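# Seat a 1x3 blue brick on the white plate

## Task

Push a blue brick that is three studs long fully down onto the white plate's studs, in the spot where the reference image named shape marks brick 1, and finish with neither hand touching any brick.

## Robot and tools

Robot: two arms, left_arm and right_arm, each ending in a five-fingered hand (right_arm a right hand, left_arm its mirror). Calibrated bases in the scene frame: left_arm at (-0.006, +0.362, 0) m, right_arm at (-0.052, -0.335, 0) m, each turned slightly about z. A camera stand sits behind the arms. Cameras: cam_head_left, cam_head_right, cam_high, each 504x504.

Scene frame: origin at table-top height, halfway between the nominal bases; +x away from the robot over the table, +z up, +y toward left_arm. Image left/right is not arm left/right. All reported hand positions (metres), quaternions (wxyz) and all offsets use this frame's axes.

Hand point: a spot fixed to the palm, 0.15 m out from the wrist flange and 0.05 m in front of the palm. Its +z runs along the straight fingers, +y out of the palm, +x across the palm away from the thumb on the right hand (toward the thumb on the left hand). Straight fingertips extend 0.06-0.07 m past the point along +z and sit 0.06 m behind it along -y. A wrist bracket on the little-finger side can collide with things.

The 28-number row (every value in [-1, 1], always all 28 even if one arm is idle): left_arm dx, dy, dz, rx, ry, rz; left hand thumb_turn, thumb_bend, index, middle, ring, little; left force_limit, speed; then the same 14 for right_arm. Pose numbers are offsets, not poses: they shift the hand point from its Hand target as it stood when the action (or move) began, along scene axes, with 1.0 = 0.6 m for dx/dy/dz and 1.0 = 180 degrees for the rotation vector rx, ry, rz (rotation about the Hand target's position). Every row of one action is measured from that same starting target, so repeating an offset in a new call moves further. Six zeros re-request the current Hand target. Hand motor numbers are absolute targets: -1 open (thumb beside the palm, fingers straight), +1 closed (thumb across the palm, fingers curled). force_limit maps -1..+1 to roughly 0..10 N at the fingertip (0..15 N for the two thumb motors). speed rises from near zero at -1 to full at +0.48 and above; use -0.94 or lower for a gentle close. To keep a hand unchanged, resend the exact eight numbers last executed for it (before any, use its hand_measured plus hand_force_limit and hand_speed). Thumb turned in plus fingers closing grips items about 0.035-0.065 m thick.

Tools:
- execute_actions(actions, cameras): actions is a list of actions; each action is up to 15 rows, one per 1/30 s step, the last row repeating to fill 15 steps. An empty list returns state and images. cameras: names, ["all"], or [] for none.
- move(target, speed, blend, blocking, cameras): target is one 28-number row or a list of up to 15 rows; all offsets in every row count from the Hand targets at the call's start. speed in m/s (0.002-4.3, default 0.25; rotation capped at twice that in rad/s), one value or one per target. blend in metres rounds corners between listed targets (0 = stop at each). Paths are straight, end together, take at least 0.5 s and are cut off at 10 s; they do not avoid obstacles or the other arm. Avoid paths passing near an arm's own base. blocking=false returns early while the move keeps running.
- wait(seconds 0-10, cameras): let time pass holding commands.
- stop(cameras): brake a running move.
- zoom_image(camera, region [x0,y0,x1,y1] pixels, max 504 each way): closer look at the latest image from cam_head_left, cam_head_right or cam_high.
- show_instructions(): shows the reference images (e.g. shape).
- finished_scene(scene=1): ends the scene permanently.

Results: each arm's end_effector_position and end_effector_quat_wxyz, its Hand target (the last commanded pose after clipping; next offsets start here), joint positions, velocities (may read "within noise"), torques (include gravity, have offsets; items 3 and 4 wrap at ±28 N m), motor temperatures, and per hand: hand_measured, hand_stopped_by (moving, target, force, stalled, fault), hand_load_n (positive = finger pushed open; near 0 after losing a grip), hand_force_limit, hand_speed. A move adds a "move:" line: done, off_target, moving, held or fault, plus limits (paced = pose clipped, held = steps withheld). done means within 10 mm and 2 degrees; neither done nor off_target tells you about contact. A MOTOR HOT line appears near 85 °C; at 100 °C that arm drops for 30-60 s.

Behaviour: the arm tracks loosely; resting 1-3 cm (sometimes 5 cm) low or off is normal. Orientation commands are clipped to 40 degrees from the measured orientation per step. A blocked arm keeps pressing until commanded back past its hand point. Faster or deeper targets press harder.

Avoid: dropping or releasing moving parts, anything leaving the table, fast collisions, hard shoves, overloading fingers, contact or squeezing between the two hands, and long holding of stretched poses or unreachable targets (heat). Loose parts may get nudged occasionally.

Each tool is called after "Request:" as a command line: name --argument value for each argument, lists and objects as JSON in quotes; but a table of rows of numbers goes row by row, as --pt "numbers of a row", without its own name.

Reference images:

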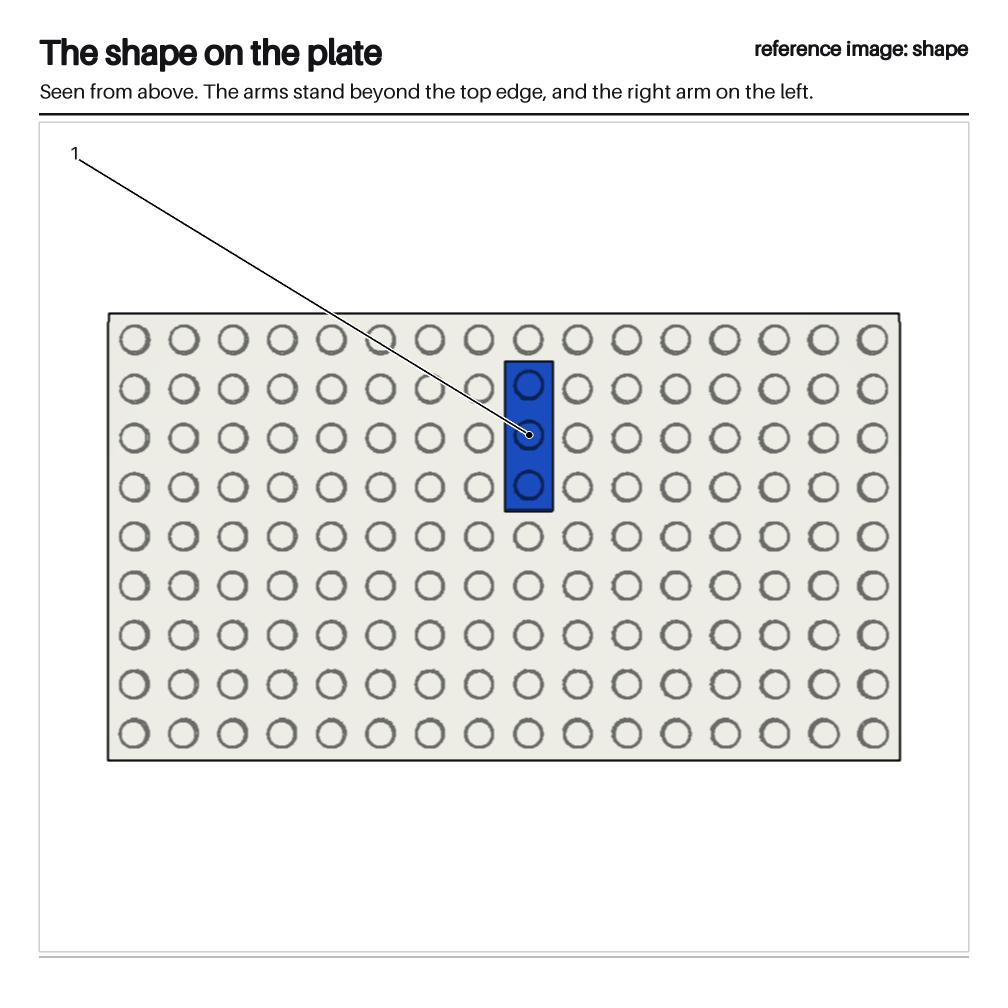

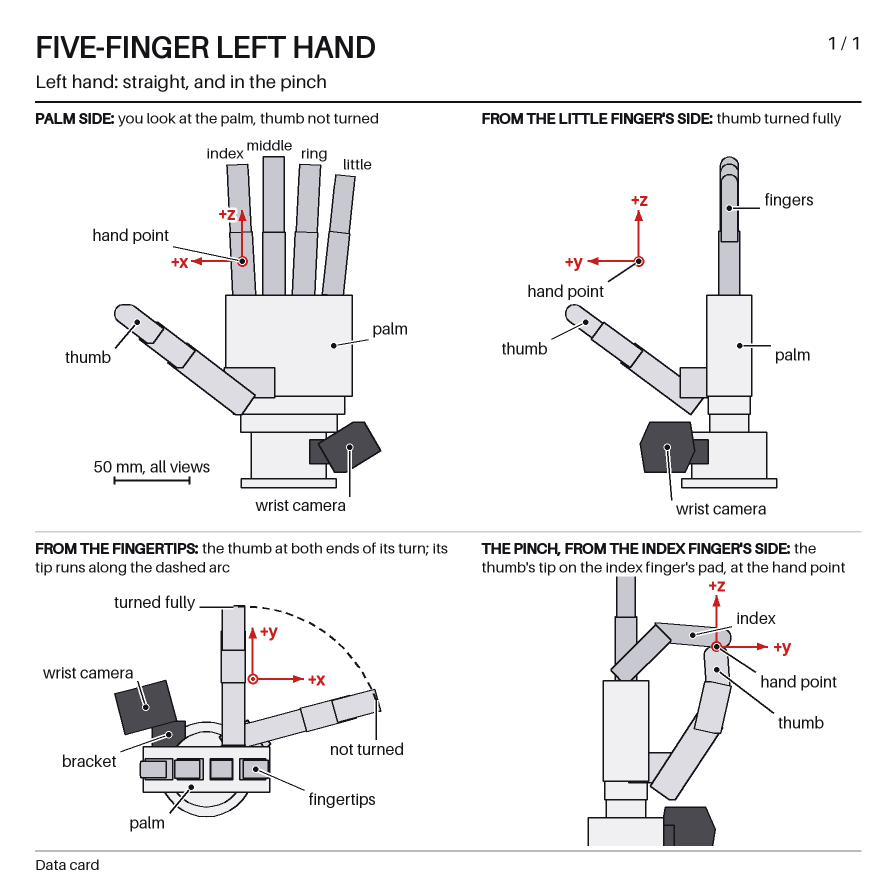

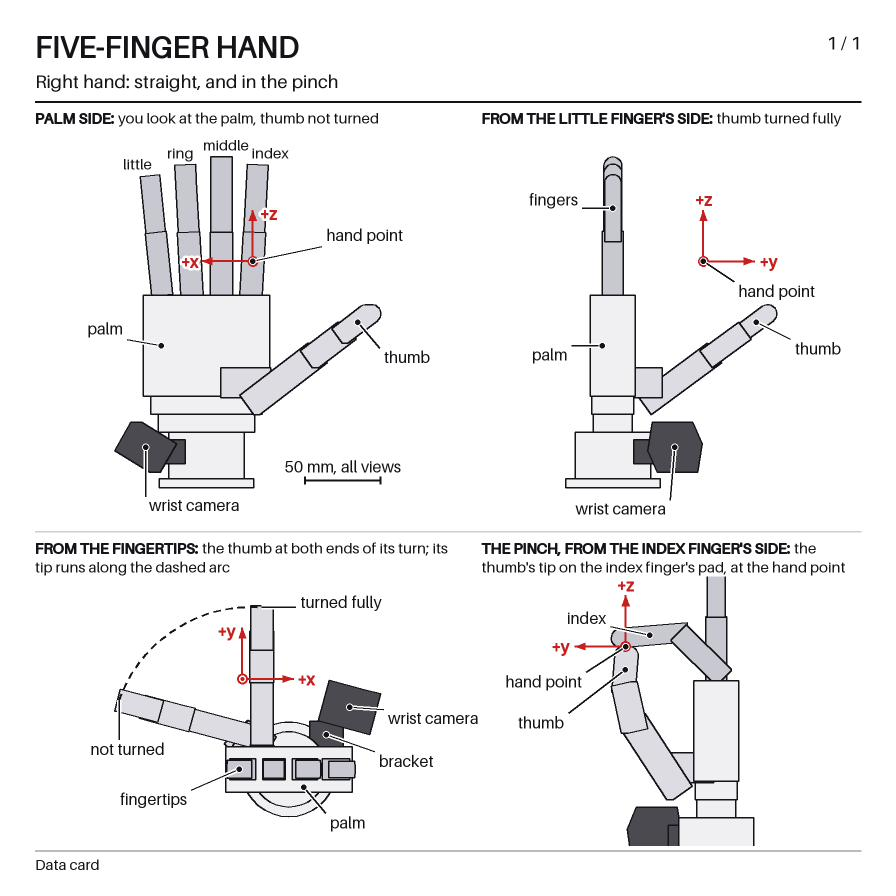

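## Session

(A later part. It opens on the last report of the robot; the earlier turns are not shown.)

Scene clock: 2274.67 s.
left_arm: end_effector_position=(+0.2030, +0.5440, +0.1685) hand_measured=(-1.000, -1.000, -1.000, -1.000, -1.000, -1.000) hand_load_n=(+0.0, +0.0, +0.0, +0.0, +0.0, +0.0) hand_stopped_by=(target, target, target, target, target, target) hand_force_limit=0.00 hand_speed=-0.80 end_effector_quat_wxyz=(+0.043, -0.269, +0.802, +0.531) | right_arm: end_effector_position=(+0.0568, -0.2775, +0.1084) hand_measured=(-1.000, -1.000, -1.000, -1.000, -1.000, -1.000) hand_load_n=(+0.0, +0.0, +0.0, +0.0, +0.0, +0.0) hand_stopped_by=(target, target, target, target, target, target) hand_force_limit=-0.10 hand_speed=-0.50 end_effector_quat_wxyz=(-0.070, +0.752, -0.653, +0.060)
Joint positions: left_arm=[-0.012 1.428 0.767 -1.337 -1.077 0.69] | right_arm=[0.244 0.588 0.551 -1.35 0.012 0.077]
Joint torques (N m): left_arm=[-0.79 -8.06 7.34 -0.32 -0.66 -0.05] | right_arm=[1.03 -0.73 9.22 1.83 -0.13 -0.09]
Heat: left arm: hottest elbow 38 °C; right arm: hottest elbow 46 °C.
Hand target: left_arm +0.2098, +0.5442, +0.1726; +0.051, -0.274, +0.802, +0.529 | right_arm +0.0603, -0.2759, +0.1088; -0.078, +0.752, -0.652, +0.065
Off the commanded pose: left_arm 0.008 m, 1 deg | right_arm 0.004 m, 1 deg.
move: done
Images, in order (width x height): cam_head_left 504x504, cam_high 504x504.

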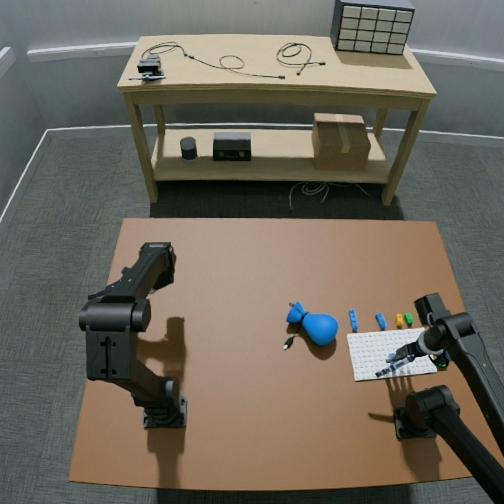

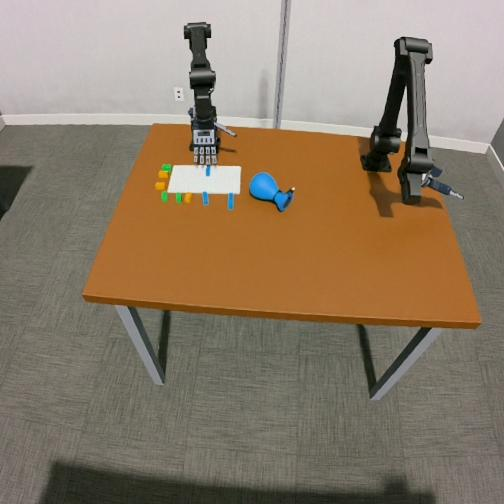

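Request:
move --target '[0,0,0,0,0,0,-1,-1,-1,-1,-1,-1,0.0,-0.8,0.006,0.0,-0.015,0,0,0,-1,-1,-1,-1,-1,-1,-0.1,-0.5]' --speed 0.04

Request:
move --target '[0,0,0,0,0,0,-1,-1,-1,-1,-1,-1,0.0,-0.8,0,0.0,-0.007,0,0,0,-1,-1,-1,-1,-1,-1,-0.1,-0.5]' --speed 0.03 --cameras '["cam_high"]'

Request:
zoom_image --camera "cam_high" --region '[190, 145, 226, 181]'

Scene clock: 2280.43 s.
left_arm: end_effector_position=(+0.2030, +0.5440, +0.1685) hand_measured=(-1.000, -1.000, -1.000, -1.000, -1.000, -1.000) hand_load_n=(+0.0, +0.0, +0.0, +0.5, +0.0, +0.0) hand_stopped_by=(target, target, target, target, target, target) hand_force_limit=0.00 hand_speed=-0.80 end_effector_quat_wxyz=(+0.043, -0.269, +0.802, +0.531) | right_arm: end_effector_position=(+0.0596, -0.2769, +0.1024) hand_measured=(-1.000, -1.000, -1.000, -1.000, -1.000, -1.000) hand_load_n=(+0.0, +0.0, +0.0, -1.0, +0.0, +0.0) hand_stopped_by=(target, target, target, target, target, target) hand_force_limit=-0.10 hand_speed=-0.50 end_effector_quat_wxyz=(-0.075, +0.751, -0.653, +0.063)
Joint positions: left_arm=[-0.012 1.428 0.767 -1.337 -1.077 0.69] | right_arm=[0.244 0.588 0.535 -1.323 0.012 0.077]
Joint torques (N m): left_arm=[-0.79 -8.06 7.34 -0.34 -0.66 -0.05] | right_arm=[0.38 -0.15 8.96 2.03 -0.19 -0.13]
Heat: left arm: hottest elbow 38 °C; right arm: hottest elbow 45 °C.
Hand target: left_arm +0.2098, +0.5442, +0.1726; +0.051, -0.274, +0.802, +0.529 | right_arm +0.0638, -0.2759, +0.0997; -0.078, +0.752, -0.652, +0.065
Off the commanded pose: left_arm 0.008 m, 1 deg | right_arm 0.005 m, 0 deg.
move: done

Scene clock: 2281.13 s.
left_arm: end_effector_position=(+0.2030, +0.5440, +0.1685) hand_measured=(-1.000, -1.000, -1.000, -1.000, -1.000, -1.000) hand_load_n=(+0.0, +0.0, +0.0, +0.0, +0.0, +0.0) hand_stopped_by=(target, target, target, target, target, target) hand_force_limit=0.00 hand_speed=-0.80 end_effector_quat_wxyz=(+0.043, -0.269, +0.802, +0.531) | right_arm: end_effector_position=(+0.0602, -0.2768, +0.1016) hand_measured=(-1.000, -1.000, -1.000, -1.000, -1.000, -1.000) hand_load_n=(+0.0, +0.0, +0.0, -2.0, +0.0, +0.0) hand_stopped_by=(target, target, target, target, target, target) hand_force_limit=-0.10 hand_speed=-0.50 end_effector_quat_wxyz=(-0.076, +0.751, -0.653, +0.064)
Joint positions: left_arm=[-0.012 1.428 0.767 -1.337 -1.077 0.69] | right_arm=[0.244 0.588 0.533 -1.318 0.012 0.077]
Joint torques (N m): left_arm=[-0.79 -8.06 7.34 -0.32 -0.66 -0.05] | right_arm=[-0.21 0.15 8.32 2.36 -0.17 -0.14]
Heat: left arm: hottest elbow 38 °C; right arm: hottest elbow 45 °C.
Hand target: left_arm +0.2098, +0.5442, +0.1726; +0.051, -0.274, +0.802, +0.529 | right_arm +0.0638, -0.2759, +0.0955; -0.078, +0.752, -0.652, +0.065
Off the commanded pose: left_arm 0.008 m, 1 deg | right_arm 0.007 m, 0 deg.
move: done
Images, in order (width x height): cam_high 504x504.

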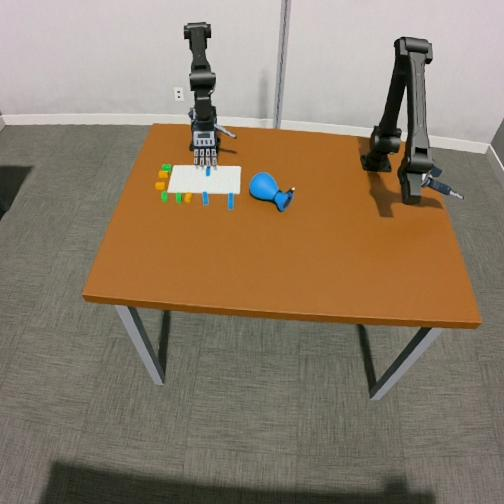

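Scaled by 14.000.

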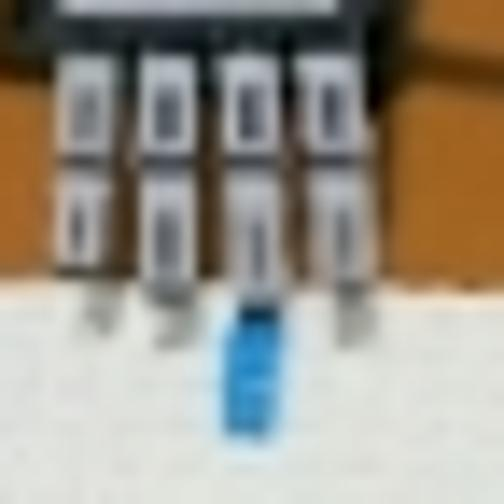

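Request:
move --target '[0,0,0,0,0,0,-1,-1,-1,-1,-1,-1,0.0,-0.8,-0.008,0.0,-0.01,0,0,0,-1,-1,-1,-1,-1,-1,-0.1,-0.5]' --speed 0.03

Scene clock: 2285.73 s.
left_arm: end_effector_position=(+0.2030, +0.5440, +0.1685) hand_measured=(-1.000, -1.000, -1.000, -1.000, -1.000, -1.000) hand_load_n=(+0.0, +0.0, +0.0, +0.0, +0.0, +0.0) hand_stopped_by=(target, target, target, target, target, target) hand_force_limit=0.00 hand_speed=-0.80 end_effector_quat_wxyz=(+0.043, -0.269, +0.802, +0.531) | right_arm: end_effector_position=(+0.0592, -0.2770, +0.1002) hand_measured=(-1.000, -1.000, -1.000, -1.000, -1.000, -1.000) hand_load_n=(+0.0, +0.0, +0.0, -2.0, +0.0, +0.0) hand_stopped_by=(target, target, target, target, target, target) hand_force_limit=-0.10 hand_speed=-0.50 end_effector_quat_wxyz=(-0.079, +0.751, -0.652, +0.066)
Joint positions: left_arm=[-0.012 1.428 0.767 -1.337 -1.077 0.69] | right_arm=[0.244 0.575 0.526 -1.316 0.012 0.077]
Joint torques (N m): left_arm=[-0.85 -8.06 7.32 -0.34 -0.66 -0.05] | right_arm=[0.97 -0.03 7.16 2.25 -0.11 -0.08]
Heat: left arm: hottest elbow 38 °C; right arm: hottest elbow 45 °C.
Hand target: left_arm +0.2098, +0.5442, +0.1726; +0.051, -0.274, +0.802, +0.529 | right_arm +0.0590, -0.2759, +0.0895; -0.078, +0.752, -0.652, +0.065
Off the commanded pose: left_arm 0.008 m, 1 deg | right_arm 0.011 m, 0 deg.
move: off_target (right_arm)

Press more, keeping x unloaded.

Request:
move --target '[0,0,0,0,0,0,-1,-1,-1,-1,-1,-1,0.0,-0.8,0.0,0.0,-0.012,0,0,0,-1,-1,-1,-1,-1,-1,-0.1,-0.5]' --speed 0.03 --cameras '["cam_high","cam_head_right","cam_head_left"]'

Request:
zoom_image --camera "cam_high" --region '[190, 145, 226, 181]'

Scene clock: 2289.07 s.
left_arm: end_effector_position=(+0.2030, +0.5440, +0.1685) hand_measured=(-1.000, -1.000, -1.000, -1.000, -1.000, -1.000) hand_load_n=(+0.0, +0.0, +0.0, +0.0, +0.0, +0.0) hand_stopped_by=(target, target, target, target, target, target) hand_force_limit=0.00 hand_speed=-0.80 end_effector_quat_wxyz=(+0.043, -0.269, +0.802, +0.531) | right_arm: end_effector_position=(+0.0590, -0.2773, +0.0990) hand_measured=(-1.000, -1.000, -1.000, -1.000, -1.000, -1.000) hand_load_n=(+0.5, +0.0, +0.0, -4.0, +0.0, +0.0) hand_stopped_by=(target, target, target, target, target, target) hand_force_limit=-0.10 hand_speed=-0.50 end_effector_quat_wxyz=(-0.081, +0.751, -0.652, +0.068)
Joint positions: left_arm=[-0.012 1.428 0.767 -1.337 -1.077 0.69] | right_arm=[0.244 0.568 0.522 -1.313 0.013 0.077]
Joint torques (N m): left_arm=[-0.79 -8.06 7.34 -0.32 -0.66 -0.05] | right_arm=[0.73 0.03 5.96 2.8 -0.17 -0.08]
Heat: left arm: hottest elbow 38 °C; right arm: hottest elbow 45 °C.
Hand target: left_arm +0.2098, +0.5442, +0.1726; +0.051, -0.274, +0.802, +0.529 | right_arm +0.0591, -0.2759, +0.0824; -0.078, +0.752, -0.652, +0.065
Off the commanded pose: left_arm 0.008 m, 1 deg | right_arm 0.017 m, 1 deg.
move: off_target (right_arm)

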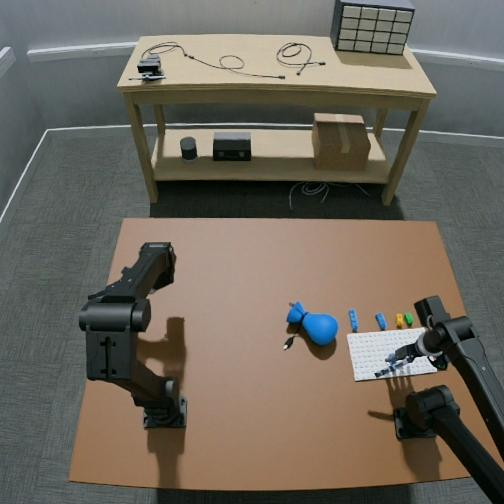

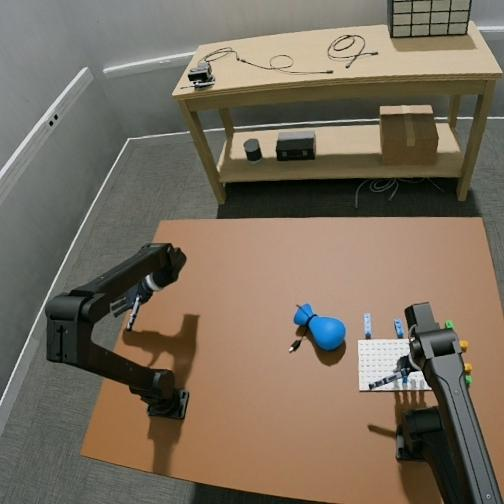

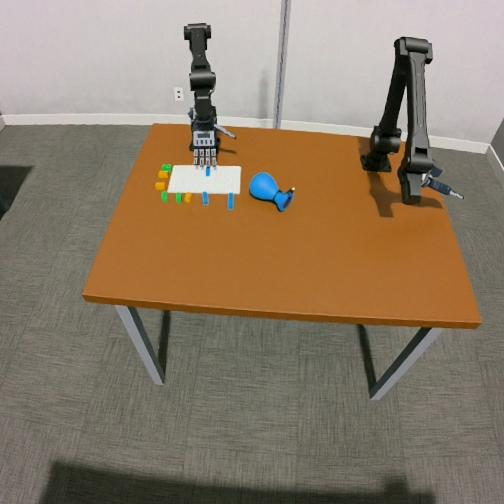

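Scaled by 14.000.

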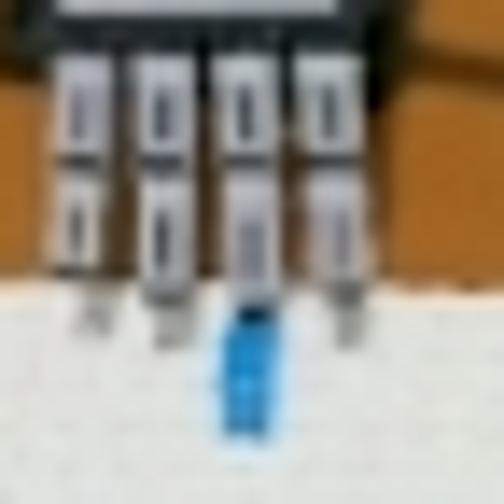

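Request:
move --target '[0,0,0,0,0,0,-1,-1,-1,-1,-1,-1,0.0,-0.8,0.0,0.006,0.004,0,0,0,-1,-1,-1,-1,-1,-1,-0.1,-0.5]' --speed 0.02 --cameras '["cam_high"]'

Request:
zoom_image --camera "cam_high" --region '[190, 145, 226, 181]'

Scene clock: 2316.90 s.
left_arm: end_effector_position=(+0.2030, +0.5440, +0.1685) hand_measured=(-1.000, -1.000, -1.000, -1.000, -1.000, -1.000) hand_load_n=(+0.0, +0.0, +0.0, +0.0, +0.0, +0.0) hand_stopped_by=(target, target, target, target, target, target) hand_force_limit=0.00 hand_speed=-0.80 end_effector_quat_wxyz=(+0.043, -0.269, +0.802, +0.531) | right_arm: end_effector_position=(+0.0590, -0.2768, +0.0990) hand_measured=(-1.000, -1.000, -1.000, -1.000, -1.000, -1.000) hand_load_n=(+0.0, +0.0, +0.0, -4.5, +0.0, +0.0) hand_stopped_by=(target, target, target, target, target, target) hand_force_limit=-0.10 hand_speed=-0.50 end_effector_quat_wxyz=(-0.080, +0.751, -0.652, +0.071)
Joint positions: left_arm=[-0.012 1.428 0.767 -1.337 -1.077 0.69] | right_arm=[0.256 0.567 0.522 -1.313 0.022 0.088]
Joint torques (N m): left_arm=[-0.73 -8.06 7.34 -0.34 -0.66 -0.05] | right_arm=[2.14 0.32 6.61 2.61 -0.3 0.02]
Heat: left arm: hottest elbow 38 °C; right arm: hottest elbow 43 °C.
Hand target: left_arm +0.2098, +0.5442, +0.1726; +0.051, -0.274, +0.802, +0.529 | right_arm +0.0591, -0.2723, +0.0848; -0.078, +0.752, -0.652, +0.065
Off the commanded pose: left_arm 0.008 m, 1 deg | right_arm 0.015 m, 1 deg.
move: off_target (right_arm)
Images, in order (width x height): cam_high 504x504.

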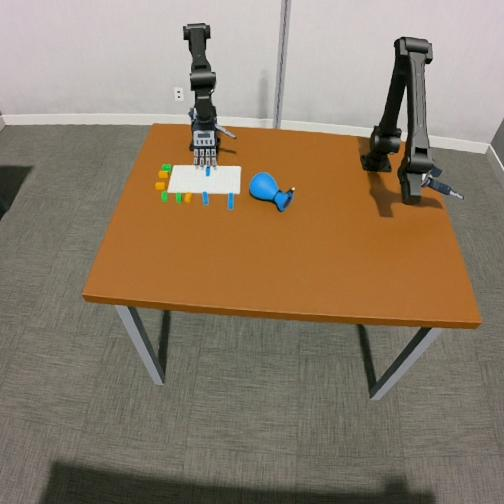

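Scaled by 14.000.

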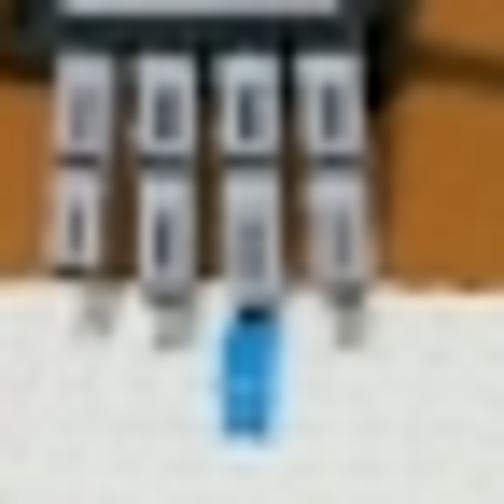

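Request:
move --target '[0,0,0,0,0,0,-1,-1,-1,-1,-1,-1,0.0,-0.8,0.0,0.007,0.003,0,0,0,-1,-1,-1,-1,-1,-1,-0.1,-0.5]' --speed 0.02

Scene clock: 2319.93 s.
left_arm: end_effector_position=(+0.2030, +0.5440, +0.1685) hand_measured=(-1.000, -1.000, -1.000, -1.000, -1.000, -1.000) hand_load_n=(+0.0, +0.0, +0.0, +0.0, +0.0, +0.0) hand_stopped_by=(target, target, target, target, target, target) hand_force_limit=0.00 hand_speed=-0.80 end_effector_quat_wxyz=(+0.043, -0.269, +0.802, +0.531) | right_arm: end_effector_position=(+0.0589, -0.2752, +0.0987) hand_measured=(-1.000, -1.000, -1.000, -1.000, -1.000, -1.000) hand_load_n=(+0.0, +0.0, +0.0, -5.5, -0.5, +0.0) hand_stopped_by=(target, target, target, target, target, target) hand_force_limit=-0.10 hand_speed=-0.50 end_effector_quat_wxyz=(-0.077, +0.749, -0.653, +0.075)
Joint positions: left_arm=[-0.012 1.428 0.767 -1.337 -1.077 0.69] | right_arm=[0.281 0.567 0.522 -1.313 0.037 0.115]
Joint torques (N m): left_arm=[-0.79 -8 7.32 -0.32 -0.66 -0.05] | right_arm=[2.08 1.44 7.12 2.61 -0.75 0.03]
Heat: left arm: hottest elbow 38 °C; right arm: hottest elbow 43 °C.
Hand target: left_arm +0.2098, +0.5442, +0.1726; +0.051, -0.274, +0.802, +0.529 | right_arm +0.0591, -0.2681, +0.0866; -0.078, +0.752, -0.652, +0.065
Off the commanded pose: left_arm 0.008 m, 1 deg | right_arm 0.014 m, 1 deg.
move: off_target (right_arm)

Request:
move --target '[0,0,0,0,0,0,-1,-1,-1,-1,-1,-1,0.0,-0.8,-0.004,0.006,0.003,0,0,0,-1,-1,-1,-1,-1,-1,-0.1,-0.5]' --speed 0.02 --cameras '["cam_high"]'

Request:
zoom_image --camera "cam_high" --region '[190, 145, 226, 181]'

Scene clock: 2323.97 s.
left_arm: end_effector_position=(+0.2030, +0.5440, +0.1685) hand_measured=(-1.000, -1.000, -1.000, -1.000, -1.000, -1.000) hand_load_n=(+0.0, +0.0, +0.0, +0.0, +0.0, +0.0) hand_stopped_by=(target, target, target, target, target, target) hand_force_limit=0.00 hand_speed=-0.80 end_effector_quat_wxyz=(+0.043, -0.269, +0.802, +0.531) | right_arm: end_effector_position=(+0.0587, -0.2737, +0.0984) hand_measured=(-1.000, -1.000, -1.000, -1.000, -1.000, -1.000) hand_load_n=(+0.0, +0.0, -0.5, -5.5, +0.0, +0.0) hand_stopped_by=(target, target, target, target, target, target) hand_force_limit=-0.10 hand_speed=-0.50 end_effector_quat_wxyz=(-0.075, +0.748, -0.655, +0.080)
Joint positions: left_arm=[-0.012 1.428 0.767 -1.337 -1.077 0.69] | right_arm=[0.306 0.567 0.522 -1.313 0.053 0.142]
Joint torques (N m): left_arm=[-0.79 -8.06 7.32 -0.34 -0.66 -0.05] | right_arm=[2.55 0.67 7.42 2.33 -1.19 0.05]
Heat: left arm: hottest elbow 38 °C; right arm: hottest elbow 43 °C.
Hand target: left_arm +0.2098, +0.5442, +0.1726; +0.051, -0.274, +0.802, +0.529 | right_arm +0.0567, -0.2645, +0.0884; -0.078, +0.752, -0.652, +0.065
Off the commanded pose: left_arm 0.008 m, 1 deg | right_arm 0.014 m, 2 deg.
move: off_target (right_arm)
Images, in order (width x height): cam_high 504x504.

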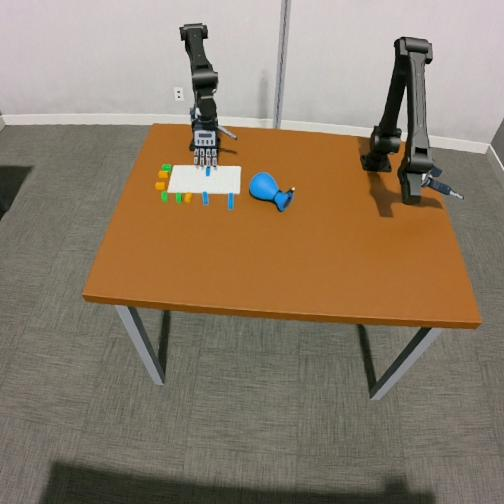

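Scaled by 14.000.

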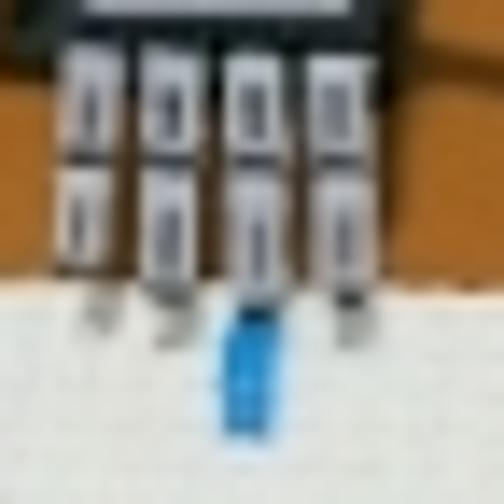

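Request:
move --pt "0 0 0 0 0 0 -1 -1 -1 -1 -1 -1 0.0 -0.8 0.0 -0.015 0.11 0 0 0 -1 -1 -1 -1 -1 -1 -0.1 -0.5" --pt "0 0 0 0 0 0 -1 -1 -1 -1 -1 -1 0.0 -0.8 0.012 -0.1053 0.07 0 0 0 -1 -1 -1 -1 -1 -1 -0.1 -0.5" --speed 0.1 --blend '[0.01,0]' --cameras '["cam_high","cam_head_right","cam_head_left"]'

Request:
zoom_image --camera "cam_high" --region '[185, 145, 221, 181]'

Request:
zoom_image --camera "cam_head_right" --region '[386, 356, 420, 390]'

Request:
zoom_image --camera "cam_head_left" --region '[378, 346, 408, 376]'

Scene clock: 2349.43 s.
left_arm: end_effector_position=(+0.2030, +0.5440, +0.1685) hand_measured=(-1.000, -1.000, -1.000, -1.000, -1.000, -1.000) hand_load_n=(+0.0, +0.0, +0.0, +0.0, +0.0, +0.0) hand_stopped_by=(target, target, target, target, target, target) hand_force_limit=0.00 hand_speed=-0.80 end_effector_quat_wxyz=(+0.043, -0.269, +0.802, +0.531) | right_arm: end_effector_position=(+0.0556, -0.3245, +0.1250) hand_measured=(-1.000, -1.000, -1.000, -1.000, -1.000, -1.000) hand_load_n=(+0.0, +0.0, +0.0, +0.0, +0.0, +0.0) hand_stopped_by=(target, target, target, target, target, target) hand_force_limit=-0.10 hand_speed=-0.50 end_effector_quat_wxyz=(-0.072, +0.753, -0.652, +0.056)
Joint positions: left_arm=[-0.012 1.428 0.767 -1.337 -1.077 0.69] | right_arm=[-0.107 0.582 0.592 -1.409 -0.059 -0.271]
Joint torques (N m): left_arm=[-0.79 -8.06 7.34 -0.34 -0.66 -0.05] | right_arm=[-0.85 0.15 11.07 1.58 -0.27 -0.23]
Heat: left arm: hottest elbow 38 °C; right arm: hottest elbow 42 °C.
Hand target: left_arm +0.2098, +0.5442, +0.1726; +0.051, -0.274, +0.802, +0.529 | right_arm +0.0639, -0.3277, +0.1304; -0.078, +0.752, -0.652, +0.065
Off the commanded pose: left_arm 0.008 m, 1 deg | right_arm 0.010 m, 1 deg.
move: done

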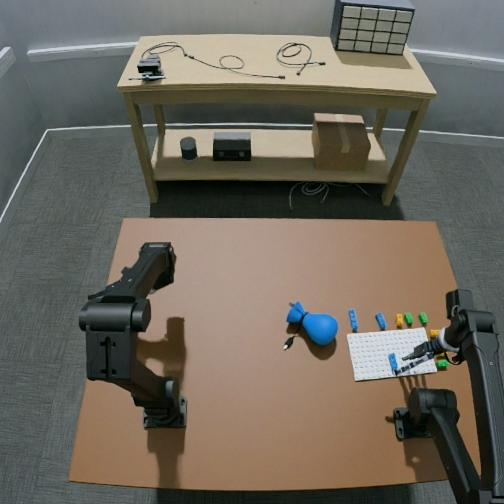

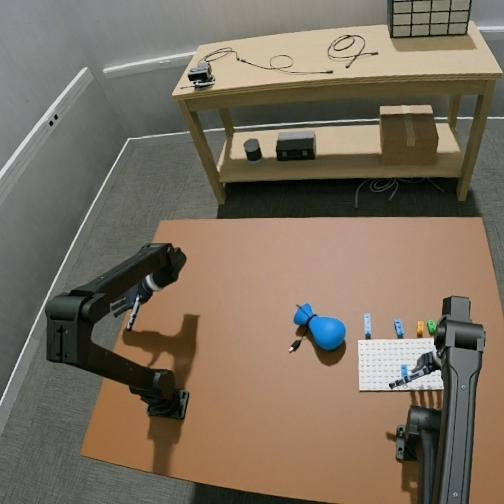

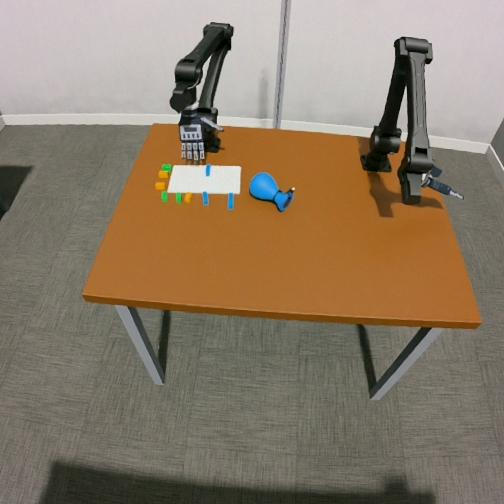

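Scaled by 14.000.

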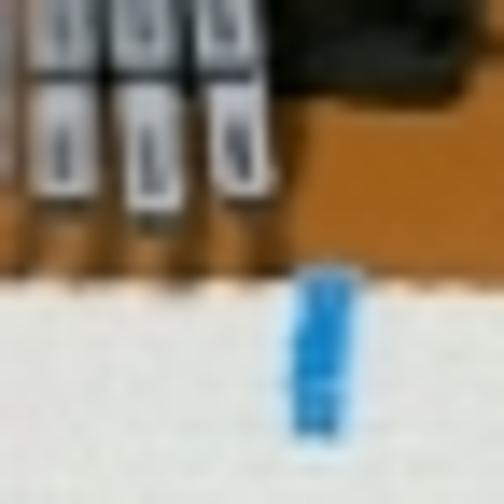

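Scaled by 14.824.

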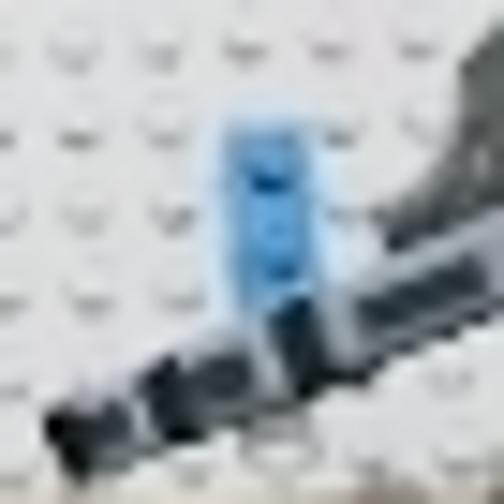

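Scaled by 16.800.

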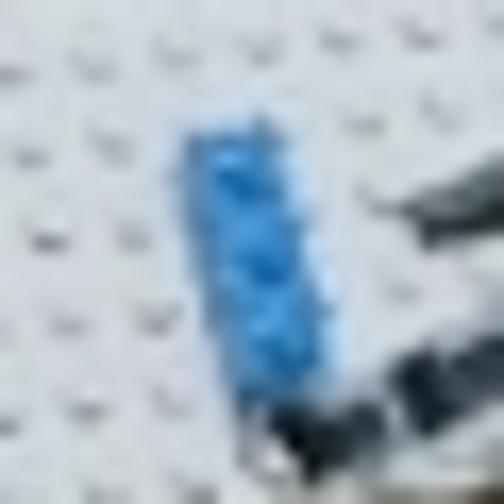

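Request:
zoom_image --camera "cam_head_left" --region '[384, 350, 402, 368]'

Request:
zoom_image --camera "cam_head_right" --region '[395, 358, 413, 376]'

Request:
zoom_image --camera "cam_high" --region '[198, 160, 218, 180]'

Scaled by 28.000.

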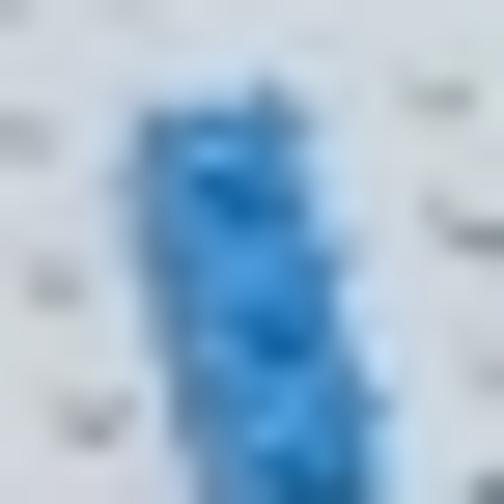

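Scaled by 28.000.

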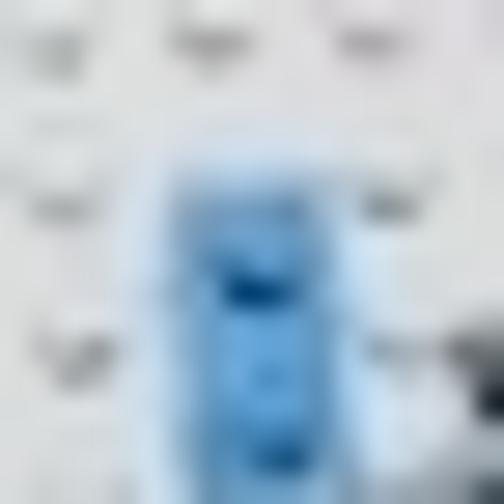

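Scaled by 25.200.

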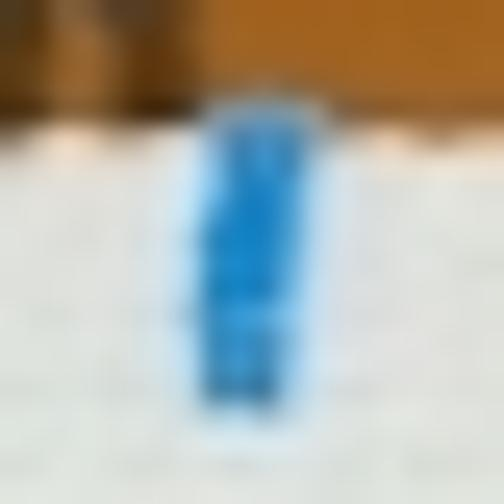

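Request:
move --pt "0 0 0 0 0 0 -1 -1 -1 -1 -1 -1 0.0 -0.8 0.06 0.0295 0.1327 0 0 0 -1 -1 -1 -1 -1 -1 -0.1 -0.5" --pt "0 0 0 0 0 0 -1 -1 -1 -1 -1 -1 0.0 -0.8 0.1468 0.0803 0.066 0.0292 -0.2079 0 1 -1 -1 -0.2 -1 -1 -0.1 -0.5" --speed 0.2 --blend '[0.02,0]'

Scene clock: 2398.07 s.
left_arm: end_effector_position=(+0.2030, +0.5440, +0.1685) hand_measured=(-1.000, -1.000, -1.000, -1.000, -1.000, -1.000) hand_load_n=(+0.0, +0.0, +0.0, +0.0, +0.0, +0.5) hand_stopped_by=(target, target, target, target, target, target) hand_force_limit=0.00 hand_speed=-0.80 end_effector_quat_wxyz=(+0.043, -0.269, +0.802, +0.531) | right_arm: end_effector_position=(+0.1482, -0.2830, +0.1658) hand_measured=(+1.000, -1.000, -1.000, -0.200, -1.000, -1.000) hand_load_n=(+0.0, +0.0, +0.0, +0.0, +0.0, +0.0) hand_stopped_by=(target, target, target, target, target, target) hand_force_limit=-0.10 hand_speed=-0.50 end_effector_quat_wxyz=(-0.306, +0.690, -0.599, +0.268)
Joint positions: left_arm=[-0.012 1.428 0.767 -1.337 -1.077 0.69] | right_arm=[0.104 0.275 0.517 -0.976 -0.044 -0.043]
Joint torques (N m): left_arm=[-0.79 -8.06 7.34 -0.34 -0.66 -0.05] | right_arm=[1.85 0.21 10.18 2.93 -0.07 -0.02]
Heat: left arm: hottest elbow 38 °C; right arm: hottest elbow 42 °C.
Hand target: left_arm +0.2098, +0.5442, +0.1726; +0.051, -0.274, +0.802, +0.529 | right_arm +0.1519, -0.2795, +0.1699; -0.317, +0.687, -0.594, +0.273
Off the commanded pose: left_arm 0.008 m, 1 deg | right_arm 0.007 m, 2 deg.
move: done

Request:
move --target '[0,0,0,0,0,0,-1,-1,-1,-1,-1,-1,0.0,-0.8,-0.003,0.0095,-0.15,0,0,0,1,-1,-1,-0.2,-1,-1,-0.1,-0.5]' --speed 0.12 --cameras '["cam_high","cam_head_left"]'

Request:
zoom_image --camera "cam_high" --region '[190, 155, 226, 191]'

Request:
zoom_image --camera "cam_head_left" --region '[374, 342, 414, 382]'

Scene clock: 2405.40 s.
left_arm: end_effector_position=(+0.2030, +0.5440, +0.1685) hand_measured=(-1.000, -1.000, -1.000, -1.000, -1.000, -1.000) hand_load_n=(+0.0, +0.0, +0.0, +0.0, +0.0, +0.0) hand_stopped_by=(target, target, target, target, target, target) hand_force_limit=0.00 hand_speed=-0.80 end_effector_quat_wxyz=(+0.043, -0.269, +0.802, +0.531) | right_arm: end_effector_position=(+0.1456, -0.2777, +0.0757) hand_measured=(+1.000, -1.000, -1.000, -0.200, -1.000, -1.000) hand_load_n=(-0.5, +0.0, +0.0, +0.0, +0.0, +0.0) hand_stopped_by=(target, target, target, target, target, target) hand_force_limit=-0.10 hand_speed=-0.50 end_effector_quat_wxyz=(-0.306, +0.690, -0.598, +0.269)
Joint positions: left_arm=[-0.012 1.428 0.767 -1.337 -1.077 0.69] | right_arm=[0.162 0.196 0.272 -0.809 0 -0.007]
Joint torques (N m): left_arm=[-0.79 -8.06 7.34 -0.34 -0.66 -0.05] | right_arm=[2.08 0.85 10.28 2.73 -0.01 -0.03]
Heat: left arm: hottest elbow 38 °C; right arm: hottest elbow 43 °C.
Hand target: left_arm +0.2098, +0.5442, +0.1726; +0.051, -0.274, +0.802, +0.529 | right_arm +0.1502, -0.2737, +0.0800; -0.317, +0.687, -0.594, +0.273
Off the commanded pose: left_arm 0.008 m, 1 deg | right_arm 0.007 m, 1 deg.
move: done
Images, in order (width x height): cam_head_left 504x504, cam_high 504x504.

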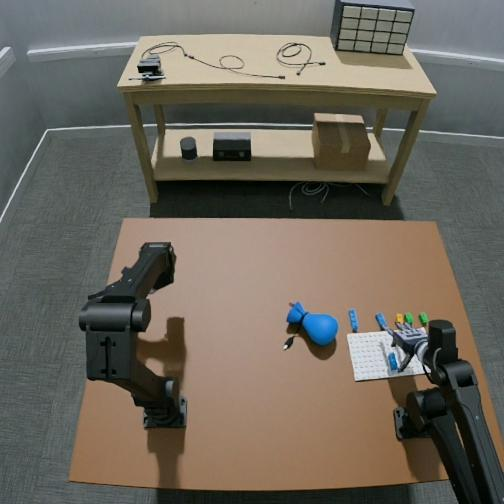

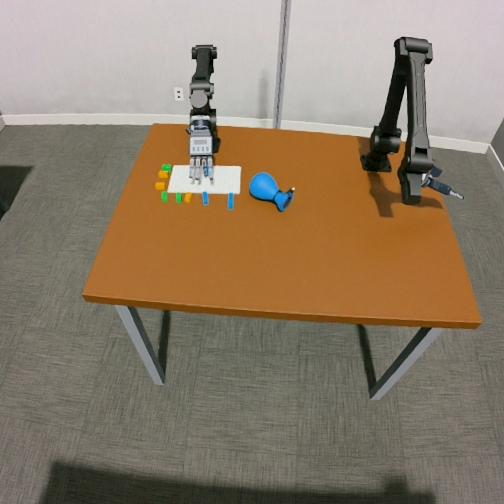

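Scaled by 14.000.

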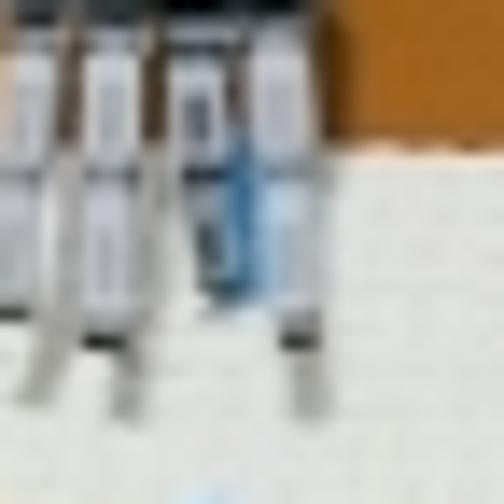

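Scaled by 12.600.

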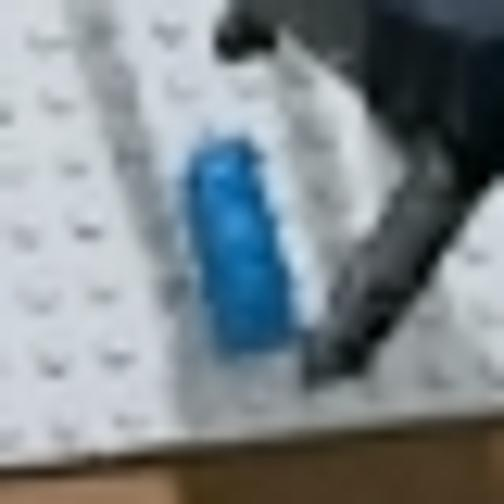

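Request:
move --target '[0,0,0,0,0,0,-1,-1,-1,-1,-1,-1,0.0,-0.8,0.002,0.0042,-0.034,0,0,0,1,-1,-1,-0.2,-1,-1,-0.1,-0.5]' --speed 0.06 --cameras '["cam_high","cam_head_left"]'

Request:
zoom_image --camera "cam_high" --region '[190, 155, 226, 191]'

Request:
zoom_image --camera "cam_head_left" --region '[374, 342, 414, 382]'

Scene clock: 2428.83 s.
left_arm: end_effector_position=(+0.2030, +0.5440, +0.1685) hand_measured=(-1.000, -1.000, -1.000, -1.000, -1.000, -1.000) hand_load_n=(+0.0, +0.0, +0.0, +0.0, +0.0, +0.0) hand_stopped_by=(target, target, target, target, target, target) hand_force_limit=0.00 hand_speed=-0.80 end_effector_quat_wxyz=(+0.043, -0.269, +0.802, +0.531) | right_arm: end_effector_position=(+0.1474, -0.2753, +0.0567) hand_measured=(+1.000, -1.000, -1.000, -0.200, -1.000, -1.000) hand_load_n=(+0.0, +0.0, +0.0, +0.0, +0.0, +0.0) hand_stopped_by=(target, target, target, target, target, target) hand_force_limit=-0.10 hand_speed=-0.50 end_effector_quat_wxyz=(-0.307, +0.690, -0.597, +0.270)
Joint positions: left_arm=[-0.012 1.428 0.767 -1.337 -1.077 0.69] | right_arm=[0.185 0.196 0.22 -0.752 0.018 0.008]
Joint torques (N m): left_arm=[-0.79 -8.06 7.34 -0.32 -0.66 -0.05] | right_arm=[1.79 0.97 10.36 2.96 0.02 0.01]
Heat: left arm: hottest elbow 38 °C; right arm: hottest elbow 42 °C.
Hand target: left_arm +0.2098, +0.5442, +0.1726; +0.051, -0.274, +0.802, +0.529 | right_arm +0.1514, -0.2713, +0.0596; -0.317, +0.687, -0.594, +0.273
Off the commanded pose: left_arm 0.008 m, 1 deg | right_arm 0.006 m, 1 deg.
move: done
Images, in order (width x height): cam_head_left 504x504, cam_high 504x504.

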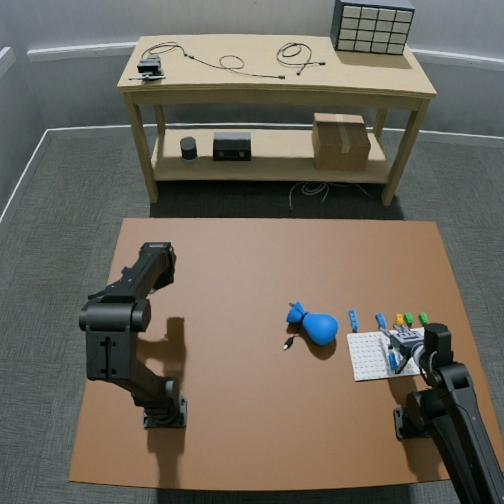

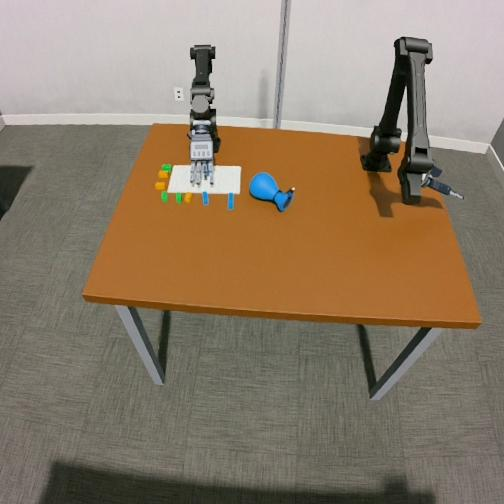

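Scaled by 14.000.

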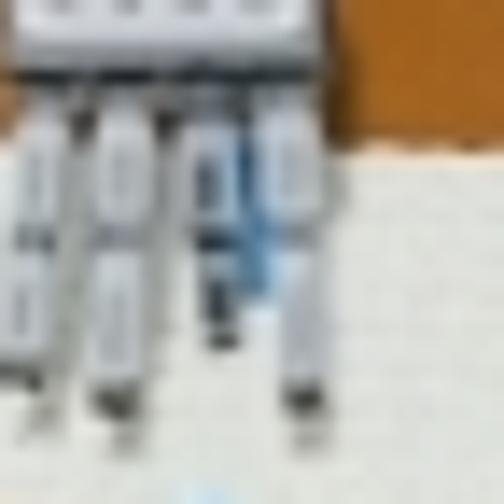

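Scaled by 12.600.

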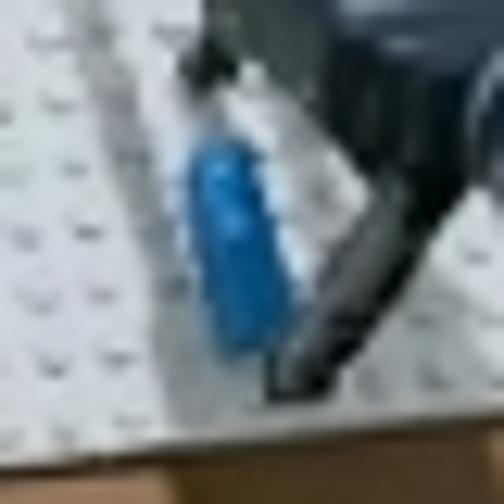

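Request:
move --target '[0,0,0,0,0,0,-1,-1,-1,-1,-1,-1,0.0,-0.8,0,0,0,0,0,0,1,-0.85,-1,0.27,-1,-1,-0.1,-0.88]' --speed 0.05 --cameras '["cam_high","cam_head_left"]'

Request:
zoom_image --camera "cam_high" --region '[190, 155, 226, 191]'

Request:
zoom_image --camera "cam_head_left" --region '[374, 342, 414, 382]'

Scene clock: 2440.67 s.
left_arm: end_effector_position=(+0.2030, +0.5440, +0.1685) hand_measured=(-1.000, -1.000, -1.000, -1.000, -1.000, -1.000) hand_load_n=(+0.0, +0.0, +0.0, +0.0, +0.0, +0.0) hand_stopped_by=(target, target, target, target, target, target) hand_force_limit=0.00 hand_speed=-0.80 end_effector_quat_wxyz=(+0.043, -0.269, +0.802, +0.531) | right_arm: end_effector_position=(+0.1494, -0.2751, +0.0574) hand_measured=(+1.000, -0.850, -1.000, +0.054, -1.000, -1.000) hand_load_n=(+0.0, +0.5, +0.0, +2.5, +0.0, +0.0) hand_stopped_by=(target, target, target, force, target, target) hand_force_limit=-0.10 hand_speed=-0.88 end_effector_quat_wxyz=(-0.310, +0.688, -0.597, +0.273)
Joint positions: left_arm=[-0.012 1.428 0.767 -1.337 -1.077 0.69] | right_arm=[0.185 0.196 0.218 -0.742 0.019 0.009]
Joint torques (N m): left_arm=[-0.79 -8 7.34 -0.34 -0.66 -0.05] | right_arm=[1.85 0.97 10.47 2.7 -0.05 -0.03]
Heat: left arm: hottest elbow 38 °C; right arm: hottest elbow 43 °C.
Hand target: left_arm +0.2098, +0.5442, +0.1726; +0.051, -0.274, +0.802, +0.529 | right_arm +0.1514, -0.2713, +0.0596; -0.317, +0.687, -0.594, +0.273
Off the commanded pose: left_arm 0.008 m, 1 deg | right_arm 0.005 m, 1 deg.
move: done
Images, in order (width x height): cam_head_left 504x504, cam_high 504x504.

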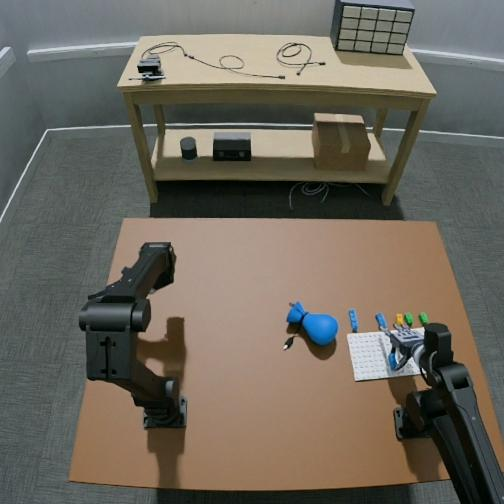

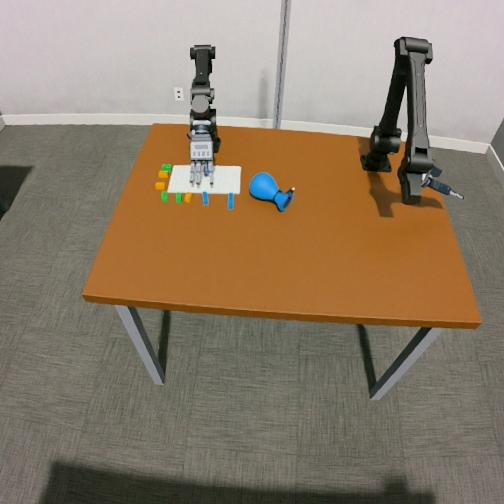

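Scaled by 14.000.

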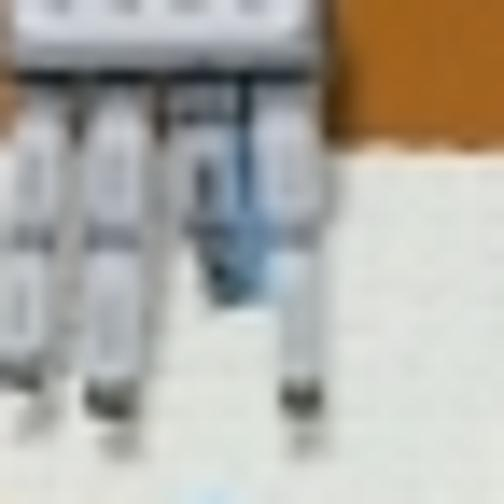

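Scaled by 12.600.

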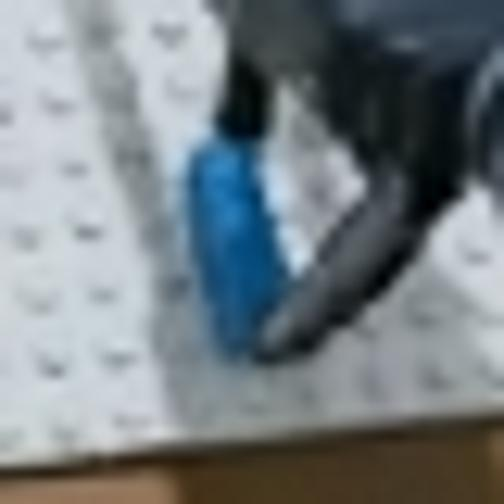

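Request:
move --target '[0,0,0,0,0,0,-1,-1,-1,-1,-1,-1,0.0,-0.8,0,0,0,0,0,0,1,-0.78,-1,0.28,-1,-1,-0.05,-0.9]' --speed 0.05

Scene clock: 2445.97 s.
left_arm: end_effector_position=(+0.2030, +0.5440, +0.1685) hand_measured=(-1.000, -1.000, -1.000, -1.000, -1.000, -1.000) hand_load_n=(+0.0, +0.0, +0.0, +0.0, +0.0, +0.0) hand_stopped_by=(target, target, target, target, target, target) hand_force_limit=0.00 hand_speed=-0.80 end_effector_quat_wxyz=(+0.043, -0.269, +0.802, +0.531) | right_arm: end_effector_position=(+0.1496, -0.2750, +0.0575) hand_measured=(+1.000, -0.824, -1.000, +0.060, -1.000, -1.000) hand_load_n=(+0.5, +7.5, +0.0, +7.0, +0.0, +0.0) hand_stopped_by=(target, force, target, force, target, target) hand_force_limit=-0.05 hand_speed=-0.90 end_effector_quat_wxyz=(-0.311, +0.688, -0.597, +0.273)
Joint positions: left_arm=[-0.012 1.428 0.767 -1.337 -1.077 0.69] | right_arm=[0.185 0.196 0.218 -0.741 0.019 0.01]
Joint torques (N m): left_arm=[-0.79 -8.06 7.32 -0.34 -0.66 -0.05] | right_arm=[2.2 1.26 10.44 2.59 -0.03 0]
Heat: left arm: hottest elbow 38 °C; right arm: hottest elbow 43 °C.
Hand target: left_arm +0.2098, +0.5442, +0.1726; +0.051, -0.274, +0.802, +0.529 | right_arm +0.1514, -0.2713, +0.0596; -0.317, +0.687, -0.594, +0.273
Off the commanded pose: left_arm 0.008 m, 1 deg | right_arm 0.005 m, 1 deg.
move: done

Request:
move --pt "0 0 0 0 0 0 -1 -1 -1 -1 -1 -1 0.0 -0.8 -0.001 0.002 -0.012 0 0 0 1 -0.78 -1 0.28 -1 -1 -0.05 -0.9" --pt "0 0 0 0 0 0 -1 -1 -1 -1 -1 -1 0.0 -0.8 -0.001 0.006 -0.014 0 0 0 1 -0.78 -1 0.28 -1 -1 -0.05 -0.9" --speed 0.02

Scene clock: 2453.53 s.
left_arm: end_effector_position=(+0.2030, +0.5440, +0.1685) hand_measured=(-1.000, -1.000, -1.000, -1.000, -1.000, -1.000) hand_load_n=(+0.0, +0.0, +0.0, +0.0, +0.0, +0.0) hand_stopped_by=(target, target, target, target, target, target) hand_force_limit=0.00 hand_speed=-0.80 end_effector_quat_wxyz=(+0.043, -0.269, +0.802, +0.531) | right_arm: end_effector_position=(+0.1490, -0.2743, +0.0559) hand_measured=(+1.000, -0.824, -1.000, +0.060, -1.000, -1.000) hand_load_n=(+0.0, +8.0, +0.0, +5.0, +0.0, +0.0) hand_stopped_by=(target, force, target, force, target, target) hand_force_limit=-0.05 hand_speed=-0.90 end_effector_quat_wxyz=(-0.306, +0.690, -0.595, +0.277)
Joint positions: left_arm=[-0.012 1.428 0.767 -1.337 -1.077 0.69] | right_arm=[0.215 0.195 0.216 -0.74 0.049 0.019]
Joint torques (N m): left_arm=[-0.79 -8 7.35 -0.32 -0.66 -0.05] | right_arm=[2.55 1.2 8.9 3.32 -0.27 0.09]
Heat: left arm: hottest elbow 38 °C; right arm: hottest elbow 43 °C.
Hand target: left_arm +0.2098, +0.5442, +0.1726; +0.051, -0.274, +0.802, +0.529 | right_arm +0.1507, -0.2677, +0.0511; -0.317, +0.687, -0.595, +0.273
Off the commanded pose: left_arm 0.008 m, 1 deg | right_arm 0.008 m, 1 deg.
move: done


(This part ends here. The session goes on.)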